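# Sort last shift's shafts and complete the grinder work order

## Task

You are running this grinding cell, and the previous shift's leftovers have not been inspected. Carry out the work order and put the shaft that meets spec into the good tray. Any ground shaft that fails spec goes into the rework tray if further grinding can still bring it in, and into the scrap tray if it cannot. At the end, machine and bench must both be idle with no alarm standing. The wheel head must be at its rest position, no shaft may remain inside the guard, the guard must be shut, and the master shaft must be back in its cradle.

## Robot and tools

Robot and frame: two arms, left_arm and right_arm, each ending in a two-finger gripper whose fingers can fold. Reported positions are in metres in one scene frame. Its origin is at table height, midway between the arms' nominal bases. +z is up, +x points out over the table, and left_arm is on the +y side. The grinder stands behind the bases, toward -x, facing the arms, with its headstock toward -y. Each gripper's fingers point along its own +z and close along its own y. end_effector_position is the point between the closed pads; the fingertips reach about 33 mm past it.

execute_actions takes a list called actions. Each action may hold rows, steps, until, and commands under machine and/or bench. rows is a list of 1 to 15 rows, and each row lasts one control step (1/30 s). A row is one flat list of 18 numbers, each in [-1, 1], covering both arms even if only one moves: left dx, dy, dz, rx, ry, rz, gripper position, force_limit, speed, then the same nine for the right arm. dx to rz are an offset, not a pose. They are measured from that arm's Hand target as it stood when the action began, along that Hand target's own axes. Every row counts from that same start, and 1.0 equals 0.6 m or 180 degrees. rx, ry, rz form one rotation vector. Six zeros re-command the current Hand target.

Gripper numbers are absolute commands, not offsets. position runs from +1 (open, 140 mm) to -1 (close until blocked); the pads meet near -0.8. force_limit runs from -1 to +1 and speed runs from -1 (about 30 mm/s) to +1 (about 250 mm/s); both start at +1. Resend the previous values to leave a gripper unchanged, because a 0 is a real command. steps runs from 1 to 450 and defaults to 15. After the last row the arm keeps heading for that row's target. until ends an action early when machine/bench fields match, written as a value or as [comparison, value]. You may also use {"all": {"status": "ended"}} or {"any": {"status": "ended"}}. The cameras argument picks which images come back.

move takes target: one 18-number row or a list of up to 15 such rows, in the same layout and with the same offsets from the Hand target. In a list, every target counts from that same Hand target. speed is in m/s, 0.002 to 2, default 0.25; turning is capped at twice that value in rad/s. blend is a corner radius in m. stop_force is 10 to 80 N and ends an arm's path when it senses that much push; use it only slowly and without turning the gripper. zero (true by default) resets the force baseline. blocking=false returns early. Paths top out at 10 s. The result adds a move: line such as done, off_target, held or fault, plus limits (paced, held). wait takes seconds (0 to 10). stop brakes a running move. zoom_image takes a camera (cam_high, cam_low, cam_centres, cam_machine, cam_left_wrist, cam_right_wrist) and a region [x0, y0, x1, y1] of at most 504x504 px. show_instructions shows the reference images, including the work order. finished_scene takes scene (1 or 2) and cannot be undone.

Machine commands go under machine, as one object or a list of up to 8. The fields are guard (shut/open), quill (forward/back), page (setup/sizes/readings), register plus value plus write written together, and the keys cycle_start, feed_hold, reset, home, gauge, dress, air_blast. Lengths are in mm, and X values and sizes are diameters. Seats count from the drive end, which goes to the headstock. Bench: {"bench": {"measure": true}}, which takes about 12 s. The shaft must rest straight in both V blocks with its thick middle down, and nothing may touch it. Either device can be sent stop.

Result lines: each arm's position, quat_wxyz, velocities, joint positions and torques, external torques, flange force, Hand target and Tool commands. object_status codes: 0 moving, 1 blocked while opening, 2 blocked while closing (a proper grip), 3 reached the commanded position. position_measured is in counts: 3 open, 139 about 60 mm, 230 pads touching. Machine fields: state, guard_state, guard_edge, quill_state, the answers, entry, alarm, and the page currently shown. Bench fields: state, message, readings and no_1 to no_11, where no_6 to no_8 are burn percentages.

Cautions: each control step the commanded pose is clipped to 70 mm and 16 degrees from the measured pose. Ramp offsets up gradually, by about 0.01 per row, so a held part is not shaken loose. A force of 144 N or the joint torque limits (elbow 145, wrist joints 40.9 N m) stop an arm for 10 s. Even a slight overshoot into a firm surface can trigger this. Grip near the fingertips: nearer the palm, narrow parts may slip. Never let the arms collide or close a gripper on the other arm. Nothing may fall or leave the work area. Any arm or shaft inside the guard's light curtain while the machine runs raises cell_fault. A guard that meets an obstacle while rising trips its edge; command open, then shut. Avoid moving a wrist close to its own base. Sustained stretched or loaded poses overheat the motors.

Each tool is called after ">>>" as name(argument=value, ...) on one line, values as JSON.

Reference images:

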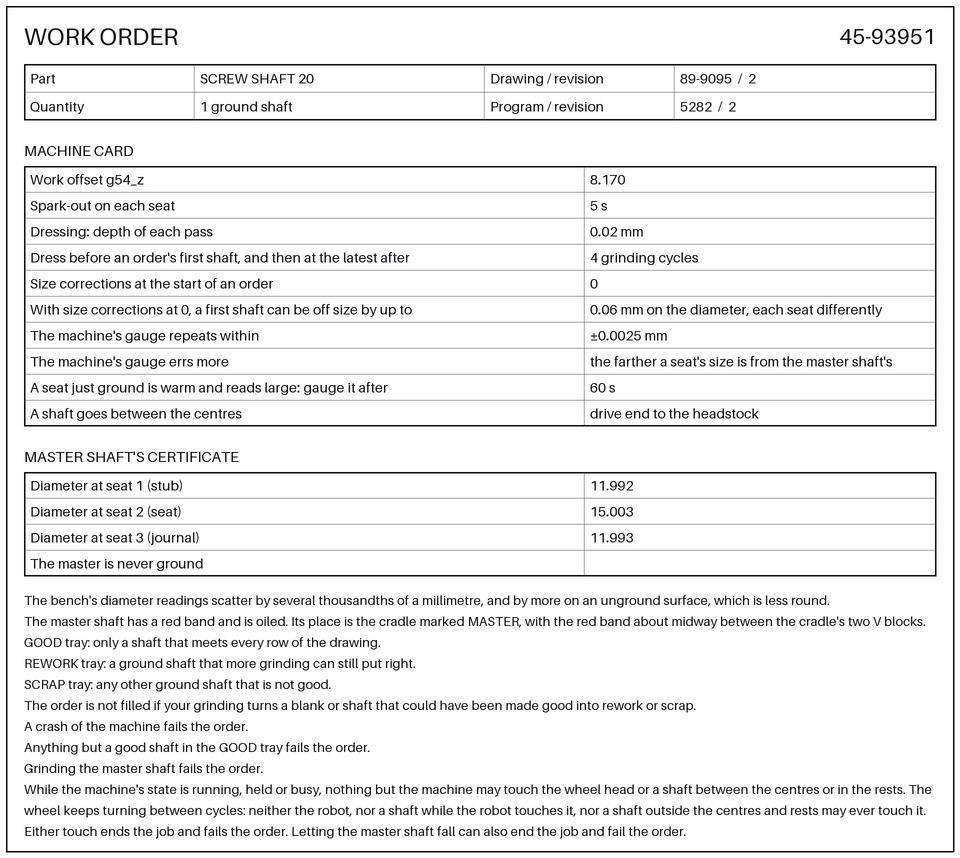

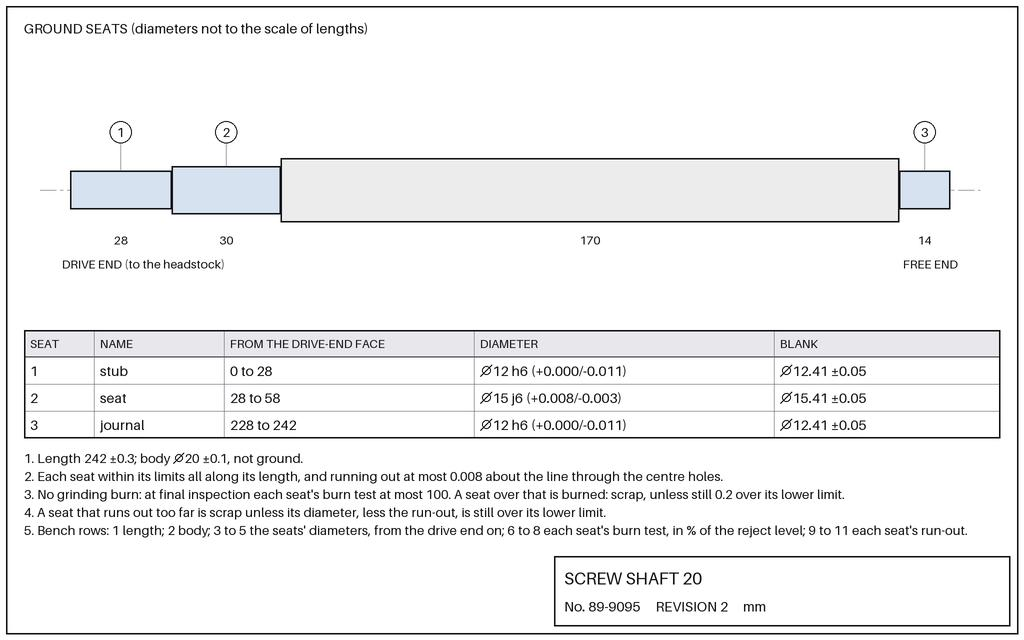

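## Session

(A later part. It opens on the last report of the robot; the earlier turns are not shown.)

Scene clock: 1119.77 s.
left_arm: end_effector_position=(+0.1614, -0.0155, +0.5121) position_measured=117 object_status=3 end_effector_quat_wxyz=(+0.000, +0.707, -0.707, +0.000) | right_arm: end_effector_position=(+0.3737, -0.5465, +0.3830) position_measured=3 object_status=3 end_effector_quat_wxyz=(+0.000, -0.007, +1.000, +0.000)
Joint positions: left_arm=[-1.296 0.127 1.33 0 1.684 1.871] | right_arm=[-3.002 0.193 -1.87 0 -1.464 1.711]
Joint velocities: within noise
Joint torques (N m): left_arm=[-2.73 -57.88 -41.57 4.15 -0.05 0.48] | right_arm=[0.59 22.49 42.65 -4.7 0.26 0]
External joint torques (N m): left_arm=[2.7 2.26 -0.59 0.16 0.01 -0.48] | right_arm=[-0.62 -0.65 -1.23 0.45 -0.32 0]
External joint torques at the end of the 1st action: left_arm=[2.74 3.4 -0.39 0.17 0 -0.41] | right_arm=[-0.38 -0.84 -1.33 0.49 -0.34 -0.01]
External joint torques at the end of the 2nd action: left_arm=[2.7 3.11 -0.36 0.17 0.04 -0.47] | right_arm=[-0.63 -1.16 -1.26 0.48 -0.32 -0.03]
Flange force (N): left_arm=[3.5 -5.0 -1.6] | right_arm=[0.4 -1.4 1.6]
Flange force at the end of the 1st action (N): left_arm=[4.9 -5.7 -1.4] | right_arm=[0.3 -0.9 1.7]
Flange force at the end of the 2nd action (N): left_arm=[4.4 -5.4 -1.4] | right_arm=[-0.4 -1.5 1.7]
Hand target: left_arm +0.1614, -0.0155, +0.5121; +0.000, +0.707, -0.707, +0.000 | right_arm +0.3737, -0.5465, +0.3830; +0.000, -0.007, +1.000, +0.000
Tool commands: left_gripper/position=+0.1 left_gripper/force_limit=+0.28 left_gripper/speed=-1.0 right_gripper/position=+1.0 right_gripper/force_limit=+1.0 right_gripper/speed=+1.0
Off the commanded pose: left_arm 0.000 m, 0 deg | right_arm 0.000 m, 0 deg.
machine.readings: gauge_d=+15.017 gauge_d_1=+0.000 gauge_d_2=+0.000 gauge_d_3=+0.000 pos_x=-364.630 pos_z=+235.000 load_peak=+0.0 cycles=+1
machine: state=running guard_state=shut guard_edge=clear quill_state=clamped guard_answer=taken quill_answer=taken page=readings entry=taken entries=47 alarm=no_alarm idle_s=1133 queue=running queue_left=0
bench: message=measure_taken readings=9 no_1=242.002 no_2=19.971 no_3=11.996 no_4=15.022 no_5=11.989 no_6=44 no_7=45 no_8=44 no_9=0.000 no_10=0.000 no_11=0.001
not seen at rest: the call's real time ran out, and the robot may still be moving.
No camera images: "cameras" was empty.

>>> execute_actions(actions=[{"steps":450,"until":{"machine":{"state":["!=","running"]}}},{"steps":450,"until":{"machine":{"state":["!=","running"]}}},{"steps":450,"until":{"machine":{"state":["!=","running"]}}}], cameras=[])

Scene clock: 1128.40 s.
left_arm: end_effector_position=(+0.1614, -0.0155, +0.5121) position_measured=117 object_status=3 end_effector_quat_wxyz=(+0.000, +0.707, -0.707, +0.000) | right_arm: end_effector_position=(+0.3737, -0.5465, +0.3830) position_measured=3 object_status=3 end_effector_quat_wxyz=(+0.000, -0.007, +1.000, +0.000)
Joint positions: left_arm=[-1.296 0.127 1.33 0 1.684 1.871] | right_arm=[-3.002 0.193 -1.87 0 -1.464 1.711]
Joint velocities: within noise
Joint torques (N m): left_arm=[-2.66 -57.83 -41.57 4.16 -0.08 0.38] | right_arm=[0.22 22.56 42.71 -4.66 0.26 0.06]
External joint torques (N m): left_arm=[2.91 1.33 -0.9 0.19 0.04 -0.38] | right_arm=[-0.15 -1.17 -1.38 0.42 -0.31 -0.06]
External joint torques at the end of the 1st action: left_arm=[2.48 2.68 -0.39 0.18 0.04 -0.42] | right_arm=[-0.6 -0.37 -1.15 0.45 -0.34 -0.05]
External joint torques at the end of the 2nd action: left_arm=[3.1 2.34 -0.42 0.16 -0.05 -0.41] | right_arm=[-0.61 -1.11 -1.33 0.46 -0.28 -0.05]
Flange force (N): left_arm=[2.5 -5.2 -2.1] | right_arm=[-0.1 -0.5 1.9]
Flange force at the end of the 1st action (N): left_arm=[3.9 -4.9 -1.3] | right_arm=[0.8 -1.5 1.4]
Flange force at the end of the 2nd action (N): left_arm=[3.1 -5.7 -1.2] | right_arm=[-0.2 -1.5 1.9]
Hand target: left_arm +0.1614, -0.0155, +0.5121; +0.000, +0.707, -0.707, +0.000 | right_arm +0.3737, -0.5465, +0.3830; +0.000, -0.007, +1.000, +0.000
Tool commands: left_gripper/position=+0.1 left_gripper/force_limit=+0.28 left_gripper/speed=-1.0 right_gripper/position=+1.0 right_gripper/force_limit=+1.0 right_gripper/speed=+1.0
Off the commanded pose: left_arm 0.000 m, 0 deg | right_arm 0.000 m, 0 deg.
machine.readings: gauge_d=+15.017 gauge_d_1=+0.000 gauge_d_2=+0.000 gauge_d_3=+0.000 pos_x=+0.000 pos_z=+0.000 load_peak=+0.0 cycles=+2
machine: state=done guard_state=shut guard_edge=clear quill_state=clamped guard_answer=taken quill_answer=taken page=readings entry=taken entries=47 alarm=no_alarm idle_s=1141 queue=done queue_left=0
bench: message=measure_taken readings=9 no_1=242.002 no_2=19.971 no_3=11.996 no_4=15.022 no_5=11.989 no_6=44 no_7=45 no_8=44 no_9=0.000 no_10=0.000 no_11=0.001
No camera images: "cameras" was empty.

>>> execute_actions(actions=[{"machine":[{"register":"size_2","value":0.045,"write":true},{"cycle_start":true}],"steps":450,"until":{"machine":{"queue":["!=","running"]}}},{"steps":450,"until":{"machine":{"state":["!=","running"]}}},{"steps":450,"until":{"machine":{"state":["!=","running"]}}},{"steps":450,"until":{"machine":{"state":["!=","running"]}}}], cameras=[])

>>> execute_actions(actions=[{"steps":450,"until":{"machine":{"state":["!=","running"]}}},{"steps":450,"until":{"machine":{"state":["!=","running"]}}},{"steps":450,"until":{"machine":{"state":["!=","running"]}}},{"steps":450,"until":{"machine":{"state":["!=","running"]}}}], cameras=[])

>>> execute_actions(actions=[{"steps":450,"until":{"machine":{"state":["!=","running"]}}},{"steps":450,"until":{"machine":{"state":["!=","running"]}}},{"steps":450,"until":{"machine":{"state":["!=","running"]}}},{"steps":450,"until":{"machine":{"state":["!=","running"]}}}], cameras=[])

Scene clock: 1201.47 s.
left_arm: end_effector_position=(+0.1614, -0.0155, +0.5121) position_measured=117 object_status=3 end_effector_quat_wxyz=(+0.000, +0.707, -0.707, +0.000) | right_arm: end_effector_position=(+0.3737, -0.5465, +0.3830) position_measured=3 object_status=3 end_effector_quat_wxyz=(+0.000, -0.007, +1.000, +0.000)
Joint positions: left_arm=[-1.296 0.127 1.33 0 1.684 1.871] | right_arm=[-3.002 0.193 -1.87 0 -1.464 1.711]
Joint velocities: within noise
Joint torques (N m): left_arm=[-2.81 -57.75 -41.52 4.09 -0.1 0.45] | right_arm=[0.82 22.36 42.6 -4.69 0.27 0.06]
External joint torques (N m): left_arm=[2.84 2.86 -0.49 0.21 0.04 -0.45] | right_arm=[-0.77 -0.84 -1.27 0.45 -0.32 -0.06]
External joint torques at the end of the 1st action: left_arm=[2.8 3.05 -0.38 0.16 0.03 -0.49] | right_arm=[-0.59 -1.06 -1.27 0.45 -0.35 -0.02]
External joint torques at the end of the 2nd action: left_arm=[3.09 3.6 -0.26 0.19 0.05 -0.45] | right_arm=[-0.54 -0.12 -1.23 0.42 -0.34 -0.01]
External joint torques at the end of the 3rd action: left_arm=[2.79 1.77 -0.73 0.21 0.05 -0.42] | right_arm=[-0.65 -0.8 -1.36 0.45 -0.36 0.02]
Flange force (N): left_arm=[4.2 -5.6 -1.6] | right_arm=[0.1 -1.9 1.7]
Flange force at the end of the 1st action (N): left_arm=[4.3 -5.5 -1.4] | right_arm=[-0.2 -1.4 1.7]
Flange force at the end of the 2nd action (N): left_arm=[4.8 -6.2 -1.3] | right_arm=[1.4 -1.3 1.4]
Flange force at the end of the 3rd action (N): left_arm=[2.9 -5.1 -1.9] | right_arm=[0.4 -1.5 1.7]
Hand target: left_arm +0.1614, -0.0155, +0.5121; +0.000, +0.707, -0.707, +0.000 | right_arm +0.3737, -0.5465, +0.3830; +0.000, -0.007, +1.000, +0.000
Tool commands: left_gripper/position=+0.1 left_gripper/force_limit=+0.28 left_gripper/speed=-1.0 right_gripper/position=+1.0 right_gripper/force_limit=+1.0 right_gripper/speed=+1.0
Off the commanded pose: left_arm 0.000 m, 0 deg | right_arm 0.000 m, 0 deg.
machine.readings: gauge_d=+15.017 gauge_d_1=+0.000 gauge_d_2=+0.000 gauge_d_3=+0.000 pos_x=-364.613 pos_z=+14.000 load_peak=+0.0 cycles=+2
machine: state=running guard_state=shut guard_edge=clear quill_state=clamped guard_answer=taken quill_answer=taken page=readings entry=taken entries=49 alarm=no_alarm idle_s=1213 queue=running queue_left=0
bench: message=measure_taken readings=9 no_1=242.002 no_2=19.971 no_3=11.996 no_4=15.022 no_5=11.989 no_6=44 no_7=45 no_8=44 no_9=0.000 no_10=0.000 no_11=0.001
No camera images: "cameras" was empty.

Scene clock: 1261.67 s.
left_arm: end_effector_position=(+0.1614, -0.0155, +0.5121) position_measured=117 object_status=3 end_effector_quat_wxyz=(+0.000, +0.707, -0.707, +0.000) | right_arm: end_effector_position=(+0.3737, -0.5465, +0.3830) position_measured=3 object_status=3 end_effector_quat_wxyz=(+0.000, -0.007, +1.000, +0.000)
Joint positions: left_arm=[-1.296 0.127 1.33 0 1.684 1.871] | right_arm=[-3.002 0.193 -1.87 0 -1.464 1.711]
Joint velocities: within noise
Joint torques (N m): left_arm=[-2.92 -58.03 -41.45 4.15 -0.1 0.45] | right_arm=[0.57 22.51 42.68 -4.72 0.3 0]
External joint torques (N m): left_arm=[2.96 1.91 -0.9 0.19 0.06 -0.45] | right_arm=[-0.48 -1.12 -1.4 0.49 -0.35 0]
External joint torques at the end of the 1st action: left_arm=[3.16 2.48 -0.29 0.17 -0.01 -0.45] | right_arm=[-0.38 -0.93 -1.34 0.47 -0.33 -0.01]
External joint torques at the end of the 2nd action: left_arm=[3 3.33 -0.41 0.14 0.02 -0.44] | right_arm=[-0.72 -0.81 -1.2 0.46 -0.36 -0.02]
External joint torques at the end of the 3rd action: left_arm=[2.91 2.82 -0.39 0.16 -0.01 -0.44] | right_arm=[-0.78 -0.08 -1.15 0.43 -0.33 0.01]
Flange force (N): left_arm=[3.4 -5.5 -2.3] | right_arm=[-0.1 -1.1 1.9]
Flange force at the end of the 1st action (N): left_arm=[3.1 -5.7 -1.0] | right_arm=[0.2 -0.9 1.8]
Flange force at the end of the 2nd action (N): left_arm=[4.7 -6.0 -1.5] | right_arm=[0.1 -1.7 1.5]
Flange force at the end of the 3rd action (N): left_arm=[3.9 -5.6 -1.3] | right_arm=[1.3 -1.8 1.3]
Hand target: left_arm +0.1614, -0.0155, +0.5121; +0.000, +0.707, -0.707, +0.000 | right_arm +0.3737, -0.5465, +0.3830; +0.000, -0.007, +1.000, +0.000
Tool commands: left_gripper/position=+0.1 left_gripper/force_limit=+0.28 left_gripper/speed=-1.0 right_gripper/position=+1.0 right_gripper/force_limit=+1.0 right_gripper/speed=+1.0
Off the commanded pose: left_arm 0.000 m, 0 deg | right_arm 0.000 m, 0 deg.
machine.readings: gauge_d=+15.017 gauge_d_1=+0.000 gauge_d_2=+0.000 gauge_d_3=+0.000 pos_x=-361.636 pos_z=+43.000 load_peak=+0.0 cycles=+2
machine: state=running guard_state=shut guard_edge=clear quill_state=clamped guard_answer=taken quill_answer=taken page=readings entry=taken entries=49 alarm=no_alarm idle_s=1273 queue=running queue_left=0
bench: message=measure_taken readings=9 no_1=242.002 no_2=19.971 no_3=11.996 no_4=15.022 no_5=11.989 no_6=44 no_7=45 no_8=44 no_9=0.000 no_10=0.000 no_11=0.001
No camera images: "cameras" was empty.

Scene clock: 1321.87 s.
left_arm: end_effector_position=(+0.1614, -0.0155, +0.5121) position_measured=117 object_status=3 end_effector_quat_wxyz=(+0.000, +0.707, -0.707, +0.000) | right_arm: end_effector_position=(+0.3737, -0.5465, +0.3830) position_measured=3 object_status=3 end_effector_quat_wxyz=(+0.000, -0.007, +1.000, +0.000)
Joint positions: left_arm=[-1.296 0.127 1.33 0 1.684 1.871] | right_arm=[-3.002 0.193 -1.87 0 -1.464 1.711]
Joint velocities: within noise
Joint torques (N m): left_arm=[-2.79 -57.78 -41.54 4.19 -0.07 0.41] | right_arm=[0.4 22.64 42.57 -4.73 0.28 0.01]
External joint torques (N m): left_arm=[3.07 2.2 -0.65 0.13 0.02 -0.41] | right_arm=[-0.35 -1.28 -1.28 0.49 -0.33 -0.01]
External joint torques at the end of the 1st action: left_arm=[3.13 2.72 -0.71 0.2 0.06 -0.46] | right_arm=[-0.27 -0.79 -1.2 0.41 -0.32 -0.03]
External joint torques at the end of the 2nd action: left_arm=[2.95 2.27 -0.54 0.15 0.02 -0.42] | right_arm=[-0.54 -0.77 -1.31 0.44 -0.33 -0.03]
External joint torques at the end of the 3rd action: left_arm=[3.27 2.34 -0.34 0.17 0.07 -0.44] | right_arm=[-0.49 -1.04 -1.29 0.49 -0.37 -0.03]
Flange force (N): left_arm=[3.3 -5.7 -1.8] | right_arm=[-0.5 -0.8 1.7]
Flange force at the end of the 1st action (N): left_arm=[4.2 -6.0 -2.1] | right_arm=[0.3 -0.7 1.5]
Flange force at the end of the 2nd action (N): left_arm=[3.3 -5.5 -1.5] | right_arm=[0.4 -1.3 1.7]
Flange force at the end of the 3rd action (N): left_arm=[2.9 -5.8 -1.3] | right_arm=[-0.1 -1.2 1.6]
Hand target: left_arm +0.1614, -0.0155, +0.5121; +0.000, +0.707, -0.707, +0.000 | right_arm +0.3737, -0.5465, +0.3830; +0.000, -0.007, +1.000, +0.000
Tool commands: left_gripper/position=+0.1 left_gripper/force_limit=+0.28 left_gripper/speed=-1.0 right_gripper/position=+1.0 right_gripper/force_limit=+1.0 right_gripper/speed=+1.0
Off the commanded pose: left_arm 0.000 m, 0 deg | right_arm 0.000 m, 0 deg.
machine.readings: gauge_d=+15.017 gauge_d_1=+0.000 gauge_d_2=+0.000 gauge_d_3=+0.000 pos_x=-364.366 pos_z=+235.000 load_peak=+0.0 cycles=+2
machine: state=running guard_state=shut guard_edge=clear quill_state=clamped guard_answer=taken quill_answer=taken page=readings entry=taken entries=49 alarm=no_alarm idle_s=1333 queue=running queue_left=0
bench: message=measure_taken readings=9 no_1=242.002 no_2=19.971 no_3=11.996 no_4=15.022 no_5=11.989 no_6=44 no_7=45 no_8=44 no_9=0.000 no_10=0.000 no_11=0.001
No camera images: "cameras" was empty.

>>> execute_actions(actions=[{"steps":450,"machine":{"page":"readings"},"until":{"machine":{"state":["!=","running"]}}}], cameras=[])

Scene clock: 1369.00 s.
left_arm: end_effector_position=(+0.1614, -0.0155, +0.5121) position_measured=117 object_status=3 end_effector_quat_wxyz=(+0.000, +0.707, -0.707, +0.000) | right_arm: end_effector_position=(+0.3737, -0.5465, +0.3830) position_measured=3 object_status=3 end_effector_quat_wxyz=(+0.000, -0.007, +1.000, +0.000)
Joint positions: left_arm=[-1.296 0.127 1.33 0 1.684 1.871] | right_arm=[-3.002 0.193 -1.87 0 -1.464 1.711]
Joint velocities: within noise
Joint torques (N m): left_arm=[-3.16 -57.77 -41.48 4.08 -0.08 0.43] | right_arm=[0.48 22.34 42.66 -4.69 0.28 0.04]
External joint torques (N m): left_arm=[3.09 2.58 -0.62 0.22 0.03 -0.43] | right_arm=[-0.54 -0.7 -1.28 0.44 -0.33 -0.04]
Flange force (N): left_arm=[3.9 -5.9 -1.8] | right_arm=[0.4 -1.4 1.6]
Hand target: left_arm +0.1614, -0.0155, +0.5121; +0.000, +0.707, -0.707, +0.000 | right_arm +0.3737, -0.5465, +0.3830; +0.000, -0.007, +1.000, +0.000
Tool commands: left_gripper/position=+0.1 left_gripper/force_limit=+0.28 left_gripper/speed=-1.0 right_gripper/position=+1.0 right_gripper/force_limit=+1.0 right_gripper/speed=+1.0
Off the commanded pose: left_arm 0.000 m, 0 deg | right_arm 0.000 m, 0 deg.
machine.readings: gauge_d=+15.017 gauge_d_1=+0.000 gauge_d_2=+0.000 gauge_d_3=+0.000 pos_x=-364.623 pos_z=+235.000 load_peak=+0.0 cycles=+2
machine: state=running guard_state=shut guard_edge=clear quill_state=clamped guard_answer=taken quill_answer=taken page=readings entry=taken entries=49 alarm=no_alarm idle_s=1379 queue=done queue_left=0
bench: message=measure_taken readings=9 no_1=242.002 no_2=19.971 no_3=11.996 no_4=15.022 no_5=11.989 no_6=44 no_7=45 no_8=44 no_9=0.000 no_10=0.000 no_11=0.001
No camera images: "cameras" was empty.

>>> execute_actions(actions=[{"steps":450,"until":{"machine":{"state":["!=","running"]}}},{"steps":450,"until":{"machine":{"state":["!=","running"]}}},{"steps":450,"until":{"machine":{"state":["!=","running"]}}}], cameras=[])

Scene clock: 1382.87 s.
left_arm: end_effector_position=(+0.1614, -0.0155, +0.5121) position_measured=117 object_status=3 end_effector_quat_wxyz=(+0.000, +0.707, -0.707, +0.000) | right_arm: end_effector_position=(+0.3737, -0.5465, +0.3830) position_measured=3 object_status=3 end_effector_quat_wxyz=(+0.000, -0.007, +1.000, +0.000)
Joint positions: left_arm=[-1.296 0.127 1.33 0 1.684 1.871] | right_arm=[-3.002 0.193 -1.87 0 -1.464 1.711]
Joint velocities: within noise
Joint torques (N m): left_arm=[-2.82 -57.82 -41.56 4.11 -0.07 0.44] | right_arm=[0.46 22.6 42.64 -4.69 0.28 0]
External joint torques (N m): left_arm=[2.95 2.9 -0.31 0.17 0.02 -0.44] | right_arm=[-0.5 -0.62 -1.24 0.44 -0.33 0]
External joint torques at the end of the 1st action: left_arm=[2.65 3.19 -0.32 0.09 0.07 -0.42] | right_arm=[-0.34 -1.1 -1.19 0.49 -0.37 -0.02]
External joint torques at the end of the 2nd action: left_arm=[3.4 1.2 -0.86 0.17 0.1 -0.43] | right_arm=[-0.47 -0.36 -1.28 0.43 -0.36 0]
Flange force (N): left_arm=[3.9 -5.7 -1.2] | right_arm=[0.6 -1.2 1.6]
Flange force at the end of the 1st action (N): left_arm=[4.5 -5.4 -1.4] | right_arm=[-0.3 -0.8 1.5]
Flange force at the end of the 2nd action (N): left_arm=[2.0 -5.7 -2.1] | right_arm=[1.1 -1.1 1.5]
Hand target: left_arm +0.1614, -0.0155, +0.5121; +0.000, +0.707, -0.707, +0.000 | right_arm +0.3737, -0.5465, +0.3830; +0.000, -0.007, +1.000, +0.000
Tool commands: left_gripper/position=+0.1 left_gripper/force_limit=+0.28 left_gripper/speed=-1.0 right_gripper/position=+1.0 right_gripper/force_limit=+1.0 right_gripper/speed=+1.0
Off the commanded pose: left_arm 0.000 m, 0 deg | right_arm 0.000 m, 0 deg.
machine.readings: gauge_d=+15.017 gauge_d_1=+0.000 gauge_d_2=+0.000 gauge_d_3=+0.000 pos_x=+0.000 pos_z=+0.000 load_peak=+0.0 cycles=+3
machine: state=done guard_state=shut guard_edge=clear quill_state=clamped guard_answer=taken quill_answer=taken page=readings entry=taken entries=49 alarm=no_alarm idle_s=1393 queue=done queue_left=0
bench: message=measure_taken readings=9 no_1=242.002 no_2=19.971 no_3=11.996 no_4=15.022 no_5=11.989 no_6=44 no_7=45 no_8=44 no_9=0.000 no_10=0.000 no_11=0.001
No camera images: "cameras" was empty.

>>> execute_actions(actions=[{"machine":[{"register":"size_2","value":0.030,"write":true},{"cycle_start":true}],"steps":60},{"steps":450,"until":{"machine":{"state":["!=","running"]}}},{"steps":450,"until":{"machine":{"state":["!=","running"]}}},{"steps":450,"until":{"machine":{"state":["!=","running"]}}}], cameras=[])

>>> execute_actions(actions=[{"steps":450,"until":{"machine":{"state":["!=","running"]}}},{"steps":450,"until":{"machine":{"state":["!=","running"]}}},{"steps":450,"until":{"machine":{"state":["!=","running"]}}},{"steps":450,"until":{"machine":{"state":["!=","running"]}}}], cameras=[])

>>> execute_actions(actions=[{"steps":450,"until":{"machine":{"state":["!=","running"]}}},{"steps":450,"until":{"machine":{"state":["!=","running"]}}},{"steps":450,"until":{"machine":{"state":["!=","running"]}}},{"steps":450,"until":{"machine":{"state":["!=","running"]}}}], cameras=[])

Scene clock: 1440.27 s.
left_arm: end_effector_position=(+0.1614, -0.0155, +0.5121) position_measured=117 object_status=3 end_effector_quat_wxyz=(+0.000, +0.707, -0.707, +0.000) | right_arm: end_effector_position=(+0.3737, -0.5465, +0.3830) position_measured=3 object_status=3 end_effector_quat_wxyz=(+0.000, -0.007, +1.000, +0.000)
Joint positions: left_arm=[-1.296 0.127 1.33 0 1.684 1.871] | right_arm=[-3.002 0.193 -1.87 0 -1.464 1.711]
Joint velocities: within noise
Joint torques (N m): left_arm=[-2.83 -58.04 -41.68 4.11 -0.09 0.41] | right_arm=[0.6 22.38 42.65 -4.68 0.24 0.01]
External joint torques (N m): left_arm=[2.55 2.57 -0.58 0.19 0.04 -0.41] | right_arm=[-0.63 -0.98 -1.38 0.44 -0.29 -0.01]
External joint torques at the end of the 1st action: left_arm=[2.87 2.89 -0.21 0.15 0.05 -0.43] | right_arm=[-0.51 -1.42 -1.51 0.47 -0.31 0]
External joint torques at the end of the 2nd action: left_arm=[2.83 1.99 -0.9 0.18 0.01 -0.48] | right_arm=[-0.25 -0.83 -1.29 0.41 -0.32 -0.01]
External joint torques at the end of the 3rd action: left_arm=[2.77 2.15 -0.64 0.2 0.02 -0.42] | right_arm=[-0.53 -0.82 -1.36 0.47 -0.3 0.02]
Flange force (N): left_arm=[4.0 -5.1 -1.7] | right_arm=[0.1 -1.5 1.9]
Flange force at the end of the 1st action (N): left_arm=[3.7 -5.5 -1.1] | right_arm=[-0.4 -1.1 2.2]
Flange force at the end of the 2nd action (N): left_arm=[3.6 -5.3 -2.2] | right_arm=[0.3 -0.6 1.7]
Flange force at the end of the 3rd action (N): left_arm=[3.4 -5.2 -1.7] | right_arm=[0.4 -1.2 1.8]
Hand target: left_arm +0.1614, -0.0155, +0.5121; +0.000, +0.707, -0.707, +0.000 | right_arm +0.3737, -0.5465, +0.3830; +0.000, -0.007, +1.000, +0.000
Tool commands: left_gripper/position=+0.1 left_gripper/force_limit=+0.28 left_gripper/speed=-1.0 right_gripper/position=+1.0 right_gripper/force_limit=+1.0 right_gripper/speed=+1.0
Off the commanded pose: left_arm 0.000 m, 0 deg | right_arm 0.000 m, 0 deg.
machine.readings: gauge_d=+15.017 gauge_d_1=+0.000 gauge_d_2=+0.000 gauge_d_3=+0.000 pos_x=-364.587 pos_z=+14.000 load_peak=+0.0 cycles=+3
machine: state=running guard_state=shut guard_edge=clear quill_state=clamped guard_answer=taken quill_answer=taken page=readings entry=taken entries=51 alarm=no_alarm idle_s=1450 queue=running queue_left=0
bench: message=measure_taken readings=9 no_1=242.002 no_2=19.971 no_3=11.996 no_4=15.022 no_5=11.989 no_6=44 no_7=45 no_8=44 no_9=0.000 no_10=0.000 no_11=0.001
No camera images: "cameras" was empty.

Scene clock: 1500.47 s.
left_arm: end_effector_position=(+0.1614, -0.0155, +0.5121) position_measured=117 object_status=3 end_effector_quat_wxyz=(+0.000, +0.707, -0.707, +0.000) | right_arm: end_effector_position=(+0.3737, -0.5465, +0.3830) position_measured=3 object_status=3 end_effector_quat_wxyz=(+0.000, -0.007, +1.000, +0.000)
Joint positions: left_arm=[-1.296 0.127 1.33 0 1.684 1.871] | right_arm=[-3.002 0.193 -1.87 0 -1.464 1.711]
Joint velocities: within noise
Joint torques (N m): left_arm=[-2.87 -57.87 -41.64 4.13 -0.1 0.43] | right_arm=[0.63 22.6 42.55 -4.72 0.29 0]
External joint torques (N m): left_arm=[2.94 2.34 -0.56 0.19 0.05 -0.43] | right_arm=[-0.62 -1.03 -1.19 0.48 -0.34 0]
External joint torques at the end of the 1st action: left_arm=[2.89 3.6 -0.33 0.16 0.01 -0.36] | right_arm=[-0.53 -1.31 -1.18 0.48 -0.32 -0.01]
External joint torques at the end of the 2nd action: left_arm=[3.35 2.36 -0.59 0.16 0.03 -0.43] | right_arm=[-0.7 -0.54 -1.21 0.45 -0.33 -0.01]
External joint torques at the end of the 3rd action: left_arm=[2.49 1.75 -0.72 0.22 0.03 -0.42] | right_arm=[-0.66 -0.6 -1.31 0.45 -0.32 -0.06]
Flange force (N): left_arm=[3.4 -5.5 -1.7] | right_arm=[-0.2 -1.4 1.5]
Flange force at the end of the 1st action (N): left_arm=[5.0 -6.1 -1.4] | right_arm=[-0.7 -1.2 1.6]
Flange force at the end of the 2nd action (N): left_arm=[3.3 -6.1 -1.7] | right_arm=[0.6 -1.7 1.5]
Flange force at the end of the 3rd action (N): left_arm=[3.0 -4.6 -1.8] | right_arm=[0.6 -1.7 1.7]
Hand target: left_arm +0.1614, -0.0155, +0.5121; +0.000, +0.707, -0.707, +0.000 | right_arm +0.3737, -0.5465, +0.3830; +0.000, -0.007, +1.000, +0.000
Tool commands: left_gripper/position=+0.1 left_gripper/force_limit=+0.28 left_gripper/speed=-1.0 right_gripper/position=+1.0 right_gripper/force_limit=+1.0 right_gripper/speed=+1.0
Off the commanded pose: left_arm 0.000 m, 0 deg | right_arm 0.000 m, 0 deg.
machine.readings: gauge_d=+15.017 gauge_d_1=+0.000 gauge_d_2=+0.000 gauge_d_3=+0.000 pos_x=-361.506 pos_z=+43.000 load_peak=+0.0 cycles=+3
machine: state=running guard_state=shut guard_edge=clear quill_state=clamped guard_answer=taken quill_answer=taken page=readings entry=taken entries=51 alarm=no_alarm idle_s=1509 queue=running queue_left=0
bench: message=measure_taken readings=9 no_1=242.002 no_2=19.971 no_3=11.996 no_4=15.022 no_5=11.989 no_6=44 no_7=45 no_8=44 no_9=0.000 no_10=0.000 no_11=0.001
No camera images: "cameras" was empty.

Scene clock: 1560.67 s.
left_arm: end_effector_position=(+0.1614, -0.0155, +0.5121) position_measured=117 object_status=3 end_effector_quat_wxyz=(+0.000, +0.707, -0.707, +0.000) | right_arm: end_effector_position=(+0.3737, -0.5465, +0.3830) position_measured=3 object_status=3 end_effector_quat_wxyz=(+0.000, -0.007, +1.000, +0.000)
Joint positions: left_arm=[-1.296 0.127 1.33 0 1.684 1.871] | right_arm=[-3.002 0.193 -1.87 0 -1.464 1.711]
Joint velocities: within noise
Joint torques (N m): left_arm=[-2.68 -57.89 -41.72 4.21 -0.08 0.47] | right_arm=[0.33 22.72 42.58 -4.7 0.26 0.06]
External joint torques (N m): left_arm=[2.6 2.62 -0.31 0.08 0.03 -0.47] | right_arm=[-0.34 -0.7 -1.09 0.45 -0.31 -0.06]
External joint torques at the end of the 1st action: left_arm=[2.67 2.71 -0.44 0.19 -0.01 -0.42] | right_arm=[-0.72 -0.77 -1.24 0.47 -0.35 -0.04]
External joint torques at the end of the 2nd action: left_arm=[2.37 3.07 -0.65 0.22 0.02 -0.4] | right_arm=[-0.7 -0.73 -1.4 0.46 -0.31 -0.04]
External joint torques at the end of the 3rd action: left_arm=[2.68 2.95 -0.6 0.21 0.06 -0.44] | right_arm=[-0.51 -1.05 -1.3 0.51 -0.35 -0.03]
Flange force (N): left_arm=[3.6 -4.9 -1.2] | right_arm=[0.3 -0.9 1.4]
Flange force at the end of the 1st action (N): left_arm=[3.9 -5.2 -1.4] | right_arm=[0.2 -1.7 1.5]
Flange force at the end of the 2nd action (N): left_arm=[5.0 -5.2 -1.9] | right_arm=[0.5 -1.7 1.9]
Flange force at the end of the 3rd action (N): left_arm=[4.6 -5.5 -1.9] | right_arm=[-0.1 -1.2 1.7]
Hand target: left_arm +0.1614, -0.0155, +0.5121; +0.000, +0.707, -0.707, +0.000 | right_arm +0.3737, -0.5465, +0.3830; +0.000, -0.007, +1.000, +0.000
Tool commands: left_gripper/position=+0.1 left_gripper/force_limit=+0.28 left_gripper/speed=-1.0 right_gripper/position=+1.0 right_gripper/force_limit=+1.0 right_gripper/speed=+1.0
Off the commanded pose: left_arm 0.000 m, 0 deg | right_arm 0.000 m, 0 deg.
machine.readings: gauge_d=+15.017 gauge_d_1=+0.000 gauge_d_2=+0.000 gauge_d_3=+0.000 pos_x=-364.221 pos_z=+235.000 load_peak=+0.0 cycles=+3
machine: state=running guard_state=shut guard_edge=clear quill_state=clamped guard_answer=taken quill_answer=taken page=readings entry=taken entries=51 alarm=no_alarm idle_s=1569 queue=running queue_left=0
bench: message=measure_taken readings=9 no_1=242.002 no_2=19.971 no_3=11.996 no_4=15.022 no_5=11.989 no_6=44 no_7=45 no_8=44 no_9=0.000 no_10=0.000 no_11=0.001
No camera images: "cameras" was empty.

>>> execute_actions(actions=[{"steps":450,"until":{"machine":{"state":["!=","running"]}}},{"steps":450,"until":{"machine":{"state":["!=","running"]}}}], cameras=[])

Scene clock: 1597.30 s.
left_arm: end_effector_position=(+0.1614, -0.0155, +0.5121) position_measured=117 object_status=3 end_effector_quat_wxyz=(+0.000, +0.707, -0.707, +0.000) | right_arm: end_effector_position=(+0.3737, -0.5465, +0.3830) position_measured=3 object_status=3 end_effector_quat_wxyz=(+0.000, -0.007, +1.000, +0.000)
Joint positions: left_arm=[-1.296 0.127 1.33 0 1.684 1.871] | right_arm=[-3.002 0.193 -1.87 0 -1.464 1.711]
Joint velocities: within noise
Joint torques (N m): left_arm=[-3.03 -57.76 -41.62 4.14 -0.09 0.44] | right_arm=[0.38 22.65 42.64 -4.66 0.28 0.04]
External joint torques (N m): left_arm=[3.18 2.19 -0.55 0.18 0.04 -0.44] | right_arm=[-0.47 -0.67 -1.24 0.41 -0.34 -0.04]
External joint torques at the end of the 1st action: left_arm=[2.64 0.5 -1.02 0.24 0.03 -0.45] | right_arm=[-0.63 -0.74 -1.22 0.45 -0.35 0]
Flange force (N): left_arm=[3.1 -5.8 -1.6] | right_arm=[0.5 -1.2 1.6]
Flange force at the end of the 1st action (N): left_arm=[1.6 -4.3 -2.2] | right_arm=[0.3 -1.5 1.5]
Hand target: left_arm +0.1614, -0.0155, +0.5121; +0.000, +0.707, -0.707, +0.000 | right_arm +0.3737, -0.5465, +0.3830; +0.000, -0.007, +1.000, +0.000
Tool commands: left_gripper/position=+0.1 left_gripper/force_limit=+0.28 left_gripper/speed=-1.0 right_gripper/position=+1.0 right_gripper/force_limit=+1.0 right_gripper/speed=+1.0
Off the commanded pose: left_arm 0.000 m, 0 deg | right_arm 0.000 m, 0 deg.
machine.readings: gauge_d=+15.017 gauge_d_1=+0.000 gauge_d_2=+0.000 gauge_d_3=+0.000 pos_x=-364.573 pos_z=+235.000 load_peak=+0.0 cycles=+3
machine: state=running guard_state=shut guard_edge=clear quill_state=clamped guard_answer=taken quill_answer=taken page=readings entry=taken entries=51 alarm=no_alarm idle_s=1605 queue=running queue_left=0
bench: message=measure_taken readings=9 no_1=242.002 no_2=19.971 no_3=11.996 no_4=15.022 no_5=11.989 no_6=44 no_7=45 no_8=44 no_9=0.000 no_10=0.000 no_11=0.001
No camera images: "cameras" was empty.

>>> execute_actions(actions=[{"steps":450,"until":{"machine":{"state":["!=","running"]}}},{"machine":[{"register":"size_2","value":0.016,"write":true},{"cycle_start":true}],"steps":60},{"steps":450,"until":{"machine":{"state":["!=","running"]}}},{"steps":450,"until":{"machine":{"state":["!=","running"]}}}], cameras=[])

>>> execute_actions(actions=[{"steps":450,"until":{"machine":{"state":["!=","running"]}}},{"steps":450,"until":{"machine":{"state":["!=","running"]}}},{"steps":450,"until":{"machine":{"state":["!=","running"]}}}], cameras=[])

Scene clock: 1636.13 s.
left_arm: end_effector_position=(+0.1614, -0.0155, +0.5121) position_measured=117 object_status=3 end_effector_quat_wxyz=(+0.000, +0.707, -0.707, +0.000) | right_arm: end_effector_position=(+0.3737, -0.5465, +0.3830) position_measured=3 object_status=3 end_effector_quat_wxyz=(+0.000, -0.007, +1.000, +0.000)
Joint positions: left_arm=[-1.296 0.127 1.33 0 1.684 1.871] | right_arm=[-3.002 0.193 -1.87 0 -1.464 1.711]
Joint velocities: within noise
Joint torques (N m): left_arm=[-2.93 -57.94 -41.39 4.08 -0.15 0.47] | right_arm=[0.72 22.52 42.59 -4.71 0.29 0.01]
External joint torques (N m): left_arm=[3.1 2.66 -0.7 0.23 0.1 -0.47] | right_arm=[-0.78 -0.45 -1.12 0.45 -0.34 -0.01]
External joint torques at the end of the 1st action: left_arm=[2.47 2.6 -0.45 0.15 0.04 -0.41] | right_arm=[-0.67 -0.62 -1.42 0.46 -0.35 -0.01]
External joint torques at the end of the 2nd action: left_arm=[3.33 2.66 -0.66 0.18 0 -0.45] | right_arm=[-0.55 -0.42 -1.19 0.43 -0.34 -0.06]
External joint torques at the end of the 3rd action: left_arm=[2.69 2.57 -0.45 0.16 0.07 -0.44] | right_arm=[-0.38 -0.65 -1.21 0.45 -0.34 -0.02]
Flange force (N): left_arm=[4.1 -5.9 -2.1] | right_arm=[0.6 -1.8 1.3]
Flange force at the end of the 1st action (N): left_arm=[3.9 -4.9 -1.5] | right_arm=[0.7 -1.6 1.8]
Flange force at the end of the 2nd action (N): left_arm=[4.0 -6.3 -1.8] | right_arm=[0.8 -1.4 1.4]
Flange force at the end of the 3rd action (N): left_arm=[3.7 -5.2 -1.5] | right_arm=[0.5 -1.0 1.5]
Hand target: left_arm +0.1614, -0.0155, +0.5121; +0.000, +0.707, -0.707, +0.000 | right_arm +0.3737, -0.5465, +0.3830; +0.000, -0.007, +1.000, +0.000
Tool commands: left_gripper/position=+0.1 left_gripper/force_limit=+0.28 left_gripper/speed=-1.0 right_gripper/position=+1.0 right_gripper/force_limit=+1.0 right_gripper/speed=+1.0
Off the commanded pose: left_arm 0.000 m, 0 deg | right_arm 0.000 m, 0 deg.
machine.readings: gauge_d=+15.017 gauge_d_1=+0.000 gauge_d_2=+0.000 gauge_d_3=+0.000 pos_x=+0.000 pos_z=+0.000 load_peak=+0.0 cycles=+4
machine: state=done guard_state=shut guard_edge=clear quill_state=clamped guard_answer=taken quill_answer=taken page=readings entry=refused_busy entries=52 alarm=no_alarm idle_s=1644 queue=dropped queue_left=0
bench: message=measure_taken readings=9 no_1=242.002 no_2=19.971 no_3=11.996 no_4=15.022 no_5=11.989 no_6=44 no_7=45 no_8=44 no_9=0.000 no_10=0.000 no_11=0.001
No camera images: "cameras" was empty.

Scene clock: 1636.43 s.
left_arm: end_effector_position=(+0.1614, -0.0155, +0.5121) position_measured=117 object_status=3 end_effector_quat_wxyz=(+0.000, +0.707, -0.707, +0.000) | right_arm: end_effector_position=(+0.3737, -0.5465, +0.3830) position_measured=3 object_status=3 end_effector_quat_wxyz=(+0.000, -0.007, +1.000, +0.000)
Joint positions: left_arm=[-1.296 0.127 1.33 0 1.684 1.871] | right_arm=[-3.002 0.193 -1.87 0 -1.464 1.711]
Joint velocities: within noise
Joint torques (N m): left_arm=[-3.04 -58.14 -41.5 4.14 -0.08 0.39] | right_arm=[0.56 22.4 42.73 -4.68 0.3 0.03]
External joint torques (N m): left_arm=[2.84 2.57 -0.73 0.16 0.03 -0.39] | right_arm=[-0.47 -1.04 -1.43 0.44 -0.34 -0.03]
External joint torques at the end of the 1st action: left_arm=[2.41 2.9 -0.36 0.16 0.02 -0.42] | right_arm=[-0.31 -0.92 -1.35 0.48 -0.3 0]
External joint torques at the end of the 2nd action: left_arm=[3.1 1.87 -0.53 0.16 0.03 -0.42] | right_arm=[-0.41 -0.85 -1.21 0.47 -0.34 -0.02]
Flange force (N): left_arm=[4.1 -5.7 -2.0] | right_arm=[0.1 -1.1 1.9]
Flange force at the end of the 1st action (N): left_arm=[4.2 -4.9 -1.3] | right_arm=[0.2 -0.7 1.8]
Flange force at the end of the 2nd action (N): left_arm=[2.6 -5.5 -1.5] | right_arm=[0.2 -1.0 1.5]
Hand target: left_arm +0.1614, -0.0155, +0.5121; +0.000, +0.707, -0.707, +0.000 | right_arm +0.3737, -0.5465, +0.3830; +0.000, -0.007, +1.000, +0.000
Tool commands: left_gripper/position=+0.1 left_gripper/force_limit=+0.28 left_gripper/speed=-1.0 right_gripper/position=+1.0 right_gripper/force_limit=+1.0 right_gripper/speed=+1.0
Off the commanded pose: left_arm 0.000 m, 0 deg | right_arm 0.000 m, 0 deg.
machine.readings: gauge_d=+15.017 gauge_d_1=+0.000 gauge_d_2=+0.000 gauge_d_3=+0.000 pos_x=+0.000 pos_z=+0.000 load_peak=+0.0 cycles=+4
machine: state=done guard_state=shut guard_edge=clear quill_state=clamped guard_answer=taken quill_answer=taken page=readings entry=refused_busy entries=52 alarm=no_alarm idle_s=1644 queue=dropped queue_left=0
bench: message=measure_taken readings=9 no_1=242.002 no_2=19.971 no_3=11.996 no_4=15.022 no_5=11.989 no_6=44 no_7=45 no_8=44 no_9=0.000 no_10=0.000 no_11=0.001
No camera images: "cameras" was empty.

>>> execute_actions(actions=[{"machine":[{"register":"size_2","value":0.016,"write":true},{"cycle_start":true}],"steps":60},{"steps":450,"until":{"machine":{"state":["!=","running"]}}},{"steps":450,"until":{"machine":{"state":["!=","running"]}}},{"steps":450,"until":{"machine":{"state":["!=","running"]}}}], cameras=[])

>>> execute_actions(actions=[{"steps":450,"until":{"machine":{"state":["!=","running"]}}},{"steps":450,"until":{"machine":{"state":["!=","running"]}}},{"steps":450,"until":{"machine":{"state":["!=","running"]}}},{"steps":450,"until":{"machine":{"state":["!=","running"]}}}], cameras=[])

>>> execute_actions(actions=[{"steps":450,"until":{"machine":{"state":["!=","running"]}}},{"steps":450,"until":{"machine":{"state":["!=","running"]}}},{"steps":450,"until":{"machine":{"state":["!=","running"]}}},{"steps":450,"until":{"machine":{"state":["!=","running"]}}}], cameras=[])

>>> execute_actions(actions=[{"steps":450,"machine":{"page":"setup"},"until":{"machine":{"state":["!=","running"]}}},{"steps":450,"until":{"machine":{"state":["!=","running"]}}},{"steps":450,"until":{"machine":{"state":["!=","running"]}}}], cameras=[])

>>> execute_actions(actions=[{"steps":30,"machine":{"page":"readings"}}], cameras=[])

Scene clock: 1695.90 s.
left_arm: end_effector_position=(+0.1614, -0.0155, +0.5121) position_measured=117 object_status=3 end_effector_quat_wxyz=(+0.000, +0.707, -0.707, +0.000) | right_arm: end_effector_position=(+0.3737, -0.5465, +0.3830) position_measured=3 object_status=3 end_effector_quat_wxyz=(+0.000, -0.007, +1.000, +0.000)
Joint positions: left_arm=[-1.296 0.127 1.33 0 1.684 1.871] | right_arm=[-3.002 0.193 -1.87 0 -1.464 1.711]
Joint velocities: within noise
Joint torques (N m): left_arm=[-2.94 -57.74 -41.61 4.15 -0.04 0.45] | right_arm=[0.56 22.43 42.68 -4.71 0.26 0.01]
External joint torques (N m): left_arm=[2.95 2.29 -0.46 0.15 -0.01 -0.45] | right_arm=[-0.47 -0.81 -1.31 0.47 -0.31 -0.01]
External joint torques at the end of the 1st action: left_arm=[2.63 3.15 -0.22 0.19 0 -0.37] | right_arm=[-0.61 -0.93 -1.32 0.49 -0.37 0]
External joint torques at the end of the 2nd action: left_arm=[2.97 1.72 -0.68 0.23 0.02 -0.46] | right_arm=[-0.42 -0.83 -1.3 0.43 -0.35 0]
External joint torques at the end of the 3rd action: left_arm=[3.11 1.95 -0.68 0.24 0.02 -0.4] | right_arm=[-0.45 -0.84 -1.25 0.45 -0.35 -0.03]
Flange force (N): left_arm=[3.2 -5.4 -1.3] | right_arm=[0.3 -1.1 1.8]
Flange force at the end of the 1st action (N): left_arm=[4.2 -5.4 -1.0] | right_arm=[0.1 -1.4 1.7]
Flange force at the end of the 2nd action (N): left_arm=[2.7 -5.2 -1.7] | right_arm=[0.3 -1.0 1.7]
Flange force at the end of the 3rd action (N): left_arm=[3.0 -5.6 -1.8] | right_arm=[0.2 -1.1 1.6]
Hand target: left_arm +0.1614, -0.0155, +0.5121; +0.000, +0.707, -0.707, +0.000 | right_arm +0.3737, -0.5465, +0.3830; +0.000, -0.007, +1.000, +0.000
Tool commands: left_gripper/position=+0.1 left_gripper/force_limit=+0.28 left_gripper/speed=-1.0 right_gripper/position=+1.0 right_gripper/force_limit=+1.0 right_gripper/speed=+1.0
Off the commanded pose: left_arm 0.000 m, 0 deg | right_arm 0.000 m, 0 deg.
machine.readings: gauge_d=+15.017 gauge_d_1=+0.000 gauge_d_2=+0.000 gauge_d_3=+0.000 pos_x=-364.579 pos_z=+14.000 load_peak=+0.0 cycles=+4
machine: state=running guard_state=shut guard_edge=clear quill_state=clamped guard_answer=taken quill_answer=taken page=readings entry=taken entries=54 alarm=no_alarm idle_s=1703 queue=running queue_left=0
bench: message=measure_taken readings=9 no_1=242.002 no_2=19.971 no_3=11.996 no_4=15.022 no_5=11.989 no_6=44 no_7=45 no_8=44 no_9=0.000 no_10=0.000 no_11=0.001
not seen at rest: the call's real time ran out, and the robot may still be moving.
No camera images: "cameras" was empty.

Scene clock: 1746.57 s.
left_arm: end_effector_position=(+0.1614, -0.0155, +0.5121) position_measured=117 object_status=3 end_effector_quat_wxyz=(+0.000, +0.707, -0.707, +0.000) | right_arm: end_effector_position=(+0.3737, -0.5465, +0.3830) position_measured=3 object_status=3 end_effector_quat_wxyz=(+0.000, -0.007, +1.000, +0.000)
Joint positions: left_arm=[-1.296 0.127 1.33 0 1.684 1.871] | right_arm=[-3.002 0.193 -1.87 0 -1.464 1.711]
Joint velocities: within noise
Joint torques (N m): left_arm=[-2.86 -57.95 -41.63 4.1 -0.06 0.4] | right_arm=[0.51 22.45 42.43 -4.74 0.27 0.04]
External joint torques (N m): left_arm=[2.72 3.03 -0.4 0.18 0 -0.4] | right_arm=[-0.54 -0.71 -0.99 0.49 -0.32 -0.04]
External joint torques at the end of the 1st action: left_arm=[2.65 2.57 -0.56 0.13 0.04 -0.45] | right_arm=[-0.22 -1.13 -1.37 0.5 -0.3 -0.05]
External joint torques at the end of the 2nd action: left_arm=[2.8 2.71 -0.5 0.15 0.03 -0.45] | right_arm=[-0.44 -0.52 -1.28 0.47 -0.34 0]
External joint torques at the end of the 3rd action: left_arm=[2.64 2.68 -0.8 0.19 -0.02 -0.44] | right_arm=[-0.88 -0.26 -1.23 0.44 -0.29 -0.03]
Flange force (N): left_arm=[4.3 -5.5 -1.4] | right_arm=[0.0 -1.3 1.2]
Flange force at the end of the 1st action (N): left_arm=[4.0 -5.2 -1.7] | right_arm=[-0.1 -0.6 1.9]
Flange force at the end of the 2nd action (N): left_arm=[4.0 -5.4 -1.6] | right_arm=[0.8 -1.0 1.6]
Flange force at the end of the 3rd action (N): left_arm=[4.5 -5.4 -2.1] | right_arm=[1.0 -2.1 1.6]
Hand target: left_arm +0.1614, -0.0155, +0.5121; +0.000, +0.707, -0.707, +0.000 | right_arm +0.3737, -0.5465, +0.3830; +0.000, -0.007, +1.000, +0.000
Tool commands: left_gripper/position=+0.1 left_gripper/force_limit=+0.28 left_gripper/speed=-1.0 right_gripper/position=+1.0 right_gripper/force_limit=+1.0 right_gripper/speed=+1.0
Off the commanded pose: left_arm 0.000 m, 0 deg | right_arm 0.000 m, 0 deg.
machine.readings: gauge_d=+15.017 gauge_d_1=+0.000 gauge_d_2=+0.000 gauge_d_3=+0.000 pos_x=-361.370 pos_z=+43.000 load_peak=+0.0 cycles=+4
machine: state=running guard_state=shut guard_edge=clear quill_state=clamped guard_answer=taken quill_answer=taken page=readings entry=taken entries=54 alarm=no_alarm idle_s=1753 queue=running queue_left=0
bench: message=measure_taken readings=9 no_1=242.002 no_2=19.971 no_3=11.996 no_4=15.022 no_5=11.989 no_6=44 no_7=45 no_8=44 no_9=0.000 no_10=0.000 no_11=0.001
not seen at rest: the call's real time ran out, and the robot may still be moving.
No camera images: "cameras" was empty.

Scene clock: 1796.97 s.
left_arm: end_effector_position=(+0.1614, -0.0155, +0.5121) position_measured=117 object_status=3 end_effector_quat_wxyz=(+0.000, +0.707, -0.707, +0.000) | right_arm: end_effector_position=(+0.3737, -0.5465, +0.3830) position_measured=3 object_status=3 end_effector_quat_wxyz=(+0.000, -0.007, +1.000, +0.000)
Joint positions: left_arm=[-1.296 0.127 1.33 0 1.684 1.871] | right_arm=[-3.002 0.193 -1.87 0 -1.464 1.711]
Joint velocities: within noise
Joint torques (N m): left_arm=[-2.67 -57.98 -41.51 4.15 -0.13 0.43] | right_arm=[0.43 22.52 42.73 -4.74 0.28 0.01]
External joint torques (N m): left_arm=[2.79 2.8 -0.54 0.15 0.07 -0.43] | right_arm=[-0.38 -0.82 -1.38 0.5 -0.33 -0.01]
External joint torques at the end of the 1st action: left_arm=[2.65 3.01 -0.19 0.1 0.02 -0.41] | right_arm=[-0.22 -0.65 -1.37 0.43 -0.34 -0.04]
External joint torques at the end of the 2nd action: left_arm=[2.79 1.36 -1.12 0.2 0.02 -0.43] | right_arm=[-0.49 -1.07 -1.48 0.47 -0.34 -0.06]
External joint torques at the end of the 3rd action: left_arm=[2.96 2.21 -0.58 0.15 0.03 -0.45] | right_arm=[-0.59 -0.22 -1.19 0.45 -0.29 -0.02]
Flange force (N): left_arm=[4.2 -5.5 -1.7] | right_arm=[0.4 -0.9 1.8]
Flange force at the end of the 1st action (N): left_arm=[4.0 -5.2 -1.0] | right_arm=[0.8 -0.6 1.8]
Flange force at the end of the 2nd action (N): left_arm=[3.0 -5.1 -2.6] | right_arm=[0.1 -1.3 2.0]
Flange force at the end of the 3rd action (N): left_arm=[3.3 -5.4 -1.6] | right_arm=[1.1 -1.5 1.5]
Hand target: left_arm +0.1614, -0.0155, +0.5121; +0.000, +0.707, -0.707, +0.000 | right_arm +0.3737, -0.5465, +0.3830; +0.000, -0.007, +1.000, +0.000
Tool commands: left_gripper/position=+0.1 left_gripper/force_limit=+0.28 left_gripper/speed=-1.0 right_gripper/position=+1.0 right_gripper/force_limit=+1.0 right_gripper/speed=+1.0
Off the commanded pose: left_arm 0.000 m, 0 deg | right_arm 0.000 m, 0 deg.
machine.readings: gauge_d=+15.017 gauge_d_1=+0.000 gauge_d_2=+0.000 gauge_d_3=+0.000 pos_x=-361.731 pos_z=+43.000 load_peak=+0.0 cycles=+4
machine: state=running guard_state=shut guard_edge=clear quill_state=clamped guard_answer=taken quill_answer=taken page=readings entry=taken entries=54 alarm=no_alarm idle_s=1803 queue=running queue_left=0
bench: message=measure_taken readings=9 no_1=242.002 no_2=19.971 no_3=11.996 no_4=15.022 no_5=11.989 no_6=44 no_7=45 no_8=44 no_9=0.000 no_10=0.000 no_11=0.001
not seen at rest: the call's real time ran out, and the robot may still be moving.
No camera images: "cameras" was empty.

Scene clock: 1842.17 s.
left_arm: end_effector_position=(+0.1614, -0.0155, +0.5121) position_measured=117 object_status=3 end_effector_quat_wxyz=(+0.000, +0.707, -0.707, +0.000) | right_arm: end_effector_position=(+0.3737, -0.5465, +0.3830) position_measured=3 object_status=3 end_effector_quat_wxyz=(+0.000, -0.007, +1.000, +0.000)
Joint positions: left_arm=[-1.296 0.127 1.33 0 1.684 1.871] | right_arm=[-3.002 0.193 -1.87 0 -1.464 1.711]
Joint velocities: within noise
Joint torques (N m): left_arm=[-2.63 -58.04 -41.67 4.18 -0.08 0.48] | right_arm=[0.44 22.43 42.71 -4.68 0.3 0.01]
External joint torques (N m): left_arm=[2.57 1.82 -0.77 0.15 0.03 -0.48] | right_arm=[-0.38 -0.93 -1.34 0.43 -0.35 -0.01]
External joint torques at the end of the 1st action: left_arm=[2.97 2.15 -0.49 0.15 0.03 -0.44] | right_arm=[-0.54 -1.08 -1.32 0.48 -0.3 -0.04]
External joint torques at the end of the 2nd action: left_arm=[2.86 2.98 -0.42 0.15 0.07 -0.46] | right_arm=[-0.52 -0.92 -1.19 0.44 -0.33 -0.03]
Flange force (N): left_arm=[3.2 -4.7 -1.9] | right_arm=[0.2 -0.9 1.7]
Flange force at the end of the 1st action (N): left_arm=[3.0 -5.4 -1.5] | right_arm=[-0.1 -1.3 1.8]
Flange force at the end of the 2nd action (N): left_arm=[4.2 -5.6 -1.5] | right_arm=[0.0 -1.3 1.5]
Hand target: left_arm +0.1614, -0.0155, +0.5121; +0.000, +0.707, -0.707, +0.000 | right_arm +0.3737, -0.5465, +0.3830; +0.000, -0.007, +1.000, +0.000
Tool commands: left_gripper/position=+0.1 left_gripper/force_limit=+0.28 left_gripper/speed=-1.0 right_gripper/position=+1.0 right_gripper/force_limit=+1.0 right_gripper/speed=+1.0
Off the commanded pose: left_arm 0.000 m, 0 deg | right_arm 0.000 m, 0 deg.
machine.setup: program=+5282 g54_z=+8.170 wheel_d=+283.226 sparkout_s=+5.0 dress_depth=+0.020 gauge_at=+2 gauge_zero=+0.097 program_revision=+2 since_dress=+3 stored1_number=+9000 stored1_revision=+1 stored2_number=+3220 stored2_revision=+5 stored3_number=+7042 stored3_revision=+4 stored4_number=+5282 stored4_revision=+2
machine: state=running guard_state=shut guard_edge=clear quill_state=clamped guard_answer=taken quill_answer=taken page=setup entry=taken entries=54 alarm=no_alarm idle_s=1848 queue=done queue_left=0
bench: message=measure_taken readings=9 no_1=242.002 no_2=19.971 no_3=11.996 no_4=15.022 no_5=11.989 no_6=44 no_7=45 no_8=44 no_9=0.000 no_10=0.000 no_11=0.001
No camera images: "cameras" was empty.

Scene clock: 1843.37 s.
left_arm: end_effector_position=(+0.1614, -0.0155, +0.5121) position_measured=117 object_status=3 end_effector_quat_wxyz=(+0.000, +0.707, -0.707, +0.000) | right_arm: end_effector_position=(+0.3737, -0.5465, +0.3830) position_measured=3 object_status=3 end_effector_quat_wxyz=(+0.000, -0.007, +1.000, +0.000)
Joint positions: left_arm=[-1.296 0.127 1.33 0 1.684 1.871] | right_arm=[-3.002 0.193 -1.87 0 -1.464 1.711]
Joint velocities: within noise
Joint torques (N m): left_arm=[-2.95 -57.95 -41.64 4.12 -0.05 0.41] | right_arm=[0.51 22.55 42.71 -4.64 0.28 0.01]
External joint torques (N m): left_arm=[2.98 2.32 -0.6 0.19 0 -0.41] | right_arm=[-0.53 -0.82 -1.31 0.4 -0.33 -0.01]
Flange force (N): left_arm=[3.4 -5.6 -1.6] | right_arm=[0.3 -1.3 1.7]
Hand target: left_arm +0.1614, -0.0155, +0.5121; +0.000, +0.707, -0.707, +0.000 | right_arm +0.3737, -0.5465, +0.3830; +0.000, -0.007, +1.000, +0.000
Tool commands: left_gripper/position=+0.1 left_gripper/force_limit=+0.28 left_gripper/speed=-1.0 right_gripper/position=+1.0 right_gripper/force_limit=+1.0 right_gripper/speed=+1.0
Off the commanded pose: left_arm 0.000 m, 0 deg | right_arm 0.000 m, 0 deg.
machine.readings: gauge_d=+15.017 gauge_d_1=+0.000 gauge_d_2=+0.000 gauge_d_3=+0.000 pos_x=-364.437 pos_z=+235.000 load_peak=+0.0 cycles=+4
machine: state=running guard_state=shut guard_edge=clear quill_state=clamped guard_answer=taken quill_answer=taken page=readings entry=taken entries=54 alarm=no_alarm idle_s=1849 queue=done queue_left=0
bench: message=measure_taken readings=9 no_1=242.002 no_2=19.971 no_3=11.996 no_4=15.022 no_5=11.989 no_6=44 no_7=45 no_8=44 no_9=0.000 no_10=0.000 no_11=0.001
No camera images: "cameras" was empty.

>>> execute_actions(actions=[{"steps":450,"until":{"machine":{"state":["!=","running"]}}},{"steps":450,"until":{"machine":{"state":["!=","running"]}}}], cameras=[])

Scene clock: 1880.00 s.
left_arm: end_effector_position=(+0.1614, -0.0155, +0.5121) position_measured=117 object_status=3 end_effector_quat_wxyz=(+0.000, +0.707, -0.707, +0.000) | right_arm: end_effector_position=(+0.3737, -0.5465, +0.3830) position_measured=3 object_status=3 end_effector_quat_wxyz=(+0.000, -0.007, +1.000, +0.000)
Joint positions: left_arm=[-1.296 0.127 1.33 0 1.684 1.871] | right_arm=[-3.002 0.193 -1.87 0 -1.464 1.711]
Joint velocities: within noise
Joint torques (N m): left_arm=[-2.72 -57.75 -41.55 4.14 -0.08 0.47] | right_arm=[0.58 22.44 42.6 -4.69 0.31 0.02]
External joint torques (N m): left_arm=[2.73 1.88 -0.72 0.18 0.03 -0.47] | right_arm=[-0.6 -0.97 -1.31 0.45 -0.36 -0.02]
External joint torques at the end of the 1st action: left_arm=[2.78 2.03 -0.58 0.15 0.07 -0.42] | right_arm=[-0.42 -0.32 -1.12 0.46 -0.36 0.03]
Flange force (N): left_arm=[3.1 -5.0 -1.9] | right_arm=[0.0 -1.4 1.7]
Flange force at the end of the 1st action (N): left_arm=[3.1 -5.1 -1.7] | right_arm=[0.9 -1.0 1.3]
Hand target: left_arm +0.1614, -0.0155, +0.5121; +0.000, +0.707, -0.707, +0.000 | right_arm +0.3737, -0.5465, +0.3830; +0.000, -0.007, +1.000, +0.000
Tool commands: left_gripper/position=+0.1 left_gripper/force_limit=+0.28 left_gripper/speed=-1.0 right_gripper/position=+1.0 right_gripper/force_limit=+1.0 right_gripper/speed=+1.0
Off the commanded pose: left_arm 0.000 m, 0 deg | right_arm 0.000 m, 0 deg.
machine.readings: gauge_d=+15.017 gauge_d_1=+0.000 gauge_d_2=+0.000 gauge_d_3=+0.000 pos_x=-364.616 pos_z=+235.000 load_peak=+0.0 cycles=+4
machine: state=running guard_state=shut guard_edge=clear quill_state=clamped guard_answer=taken quill_answer=taken page=readings entry=taken entries=54 alarm=no_alarm idle_s=1885 queue=done queue_left=0
bench: message=measure_taken readings=9 no_1=242.002 no_2=19.971 no_3=11.996 no_4=15.022 no_5=11.989 no_6=44 no_7=45 no_8=44 no_9=0.000 no_10=0.000 no_11=0.001
No camera images: "cameras" was empty.


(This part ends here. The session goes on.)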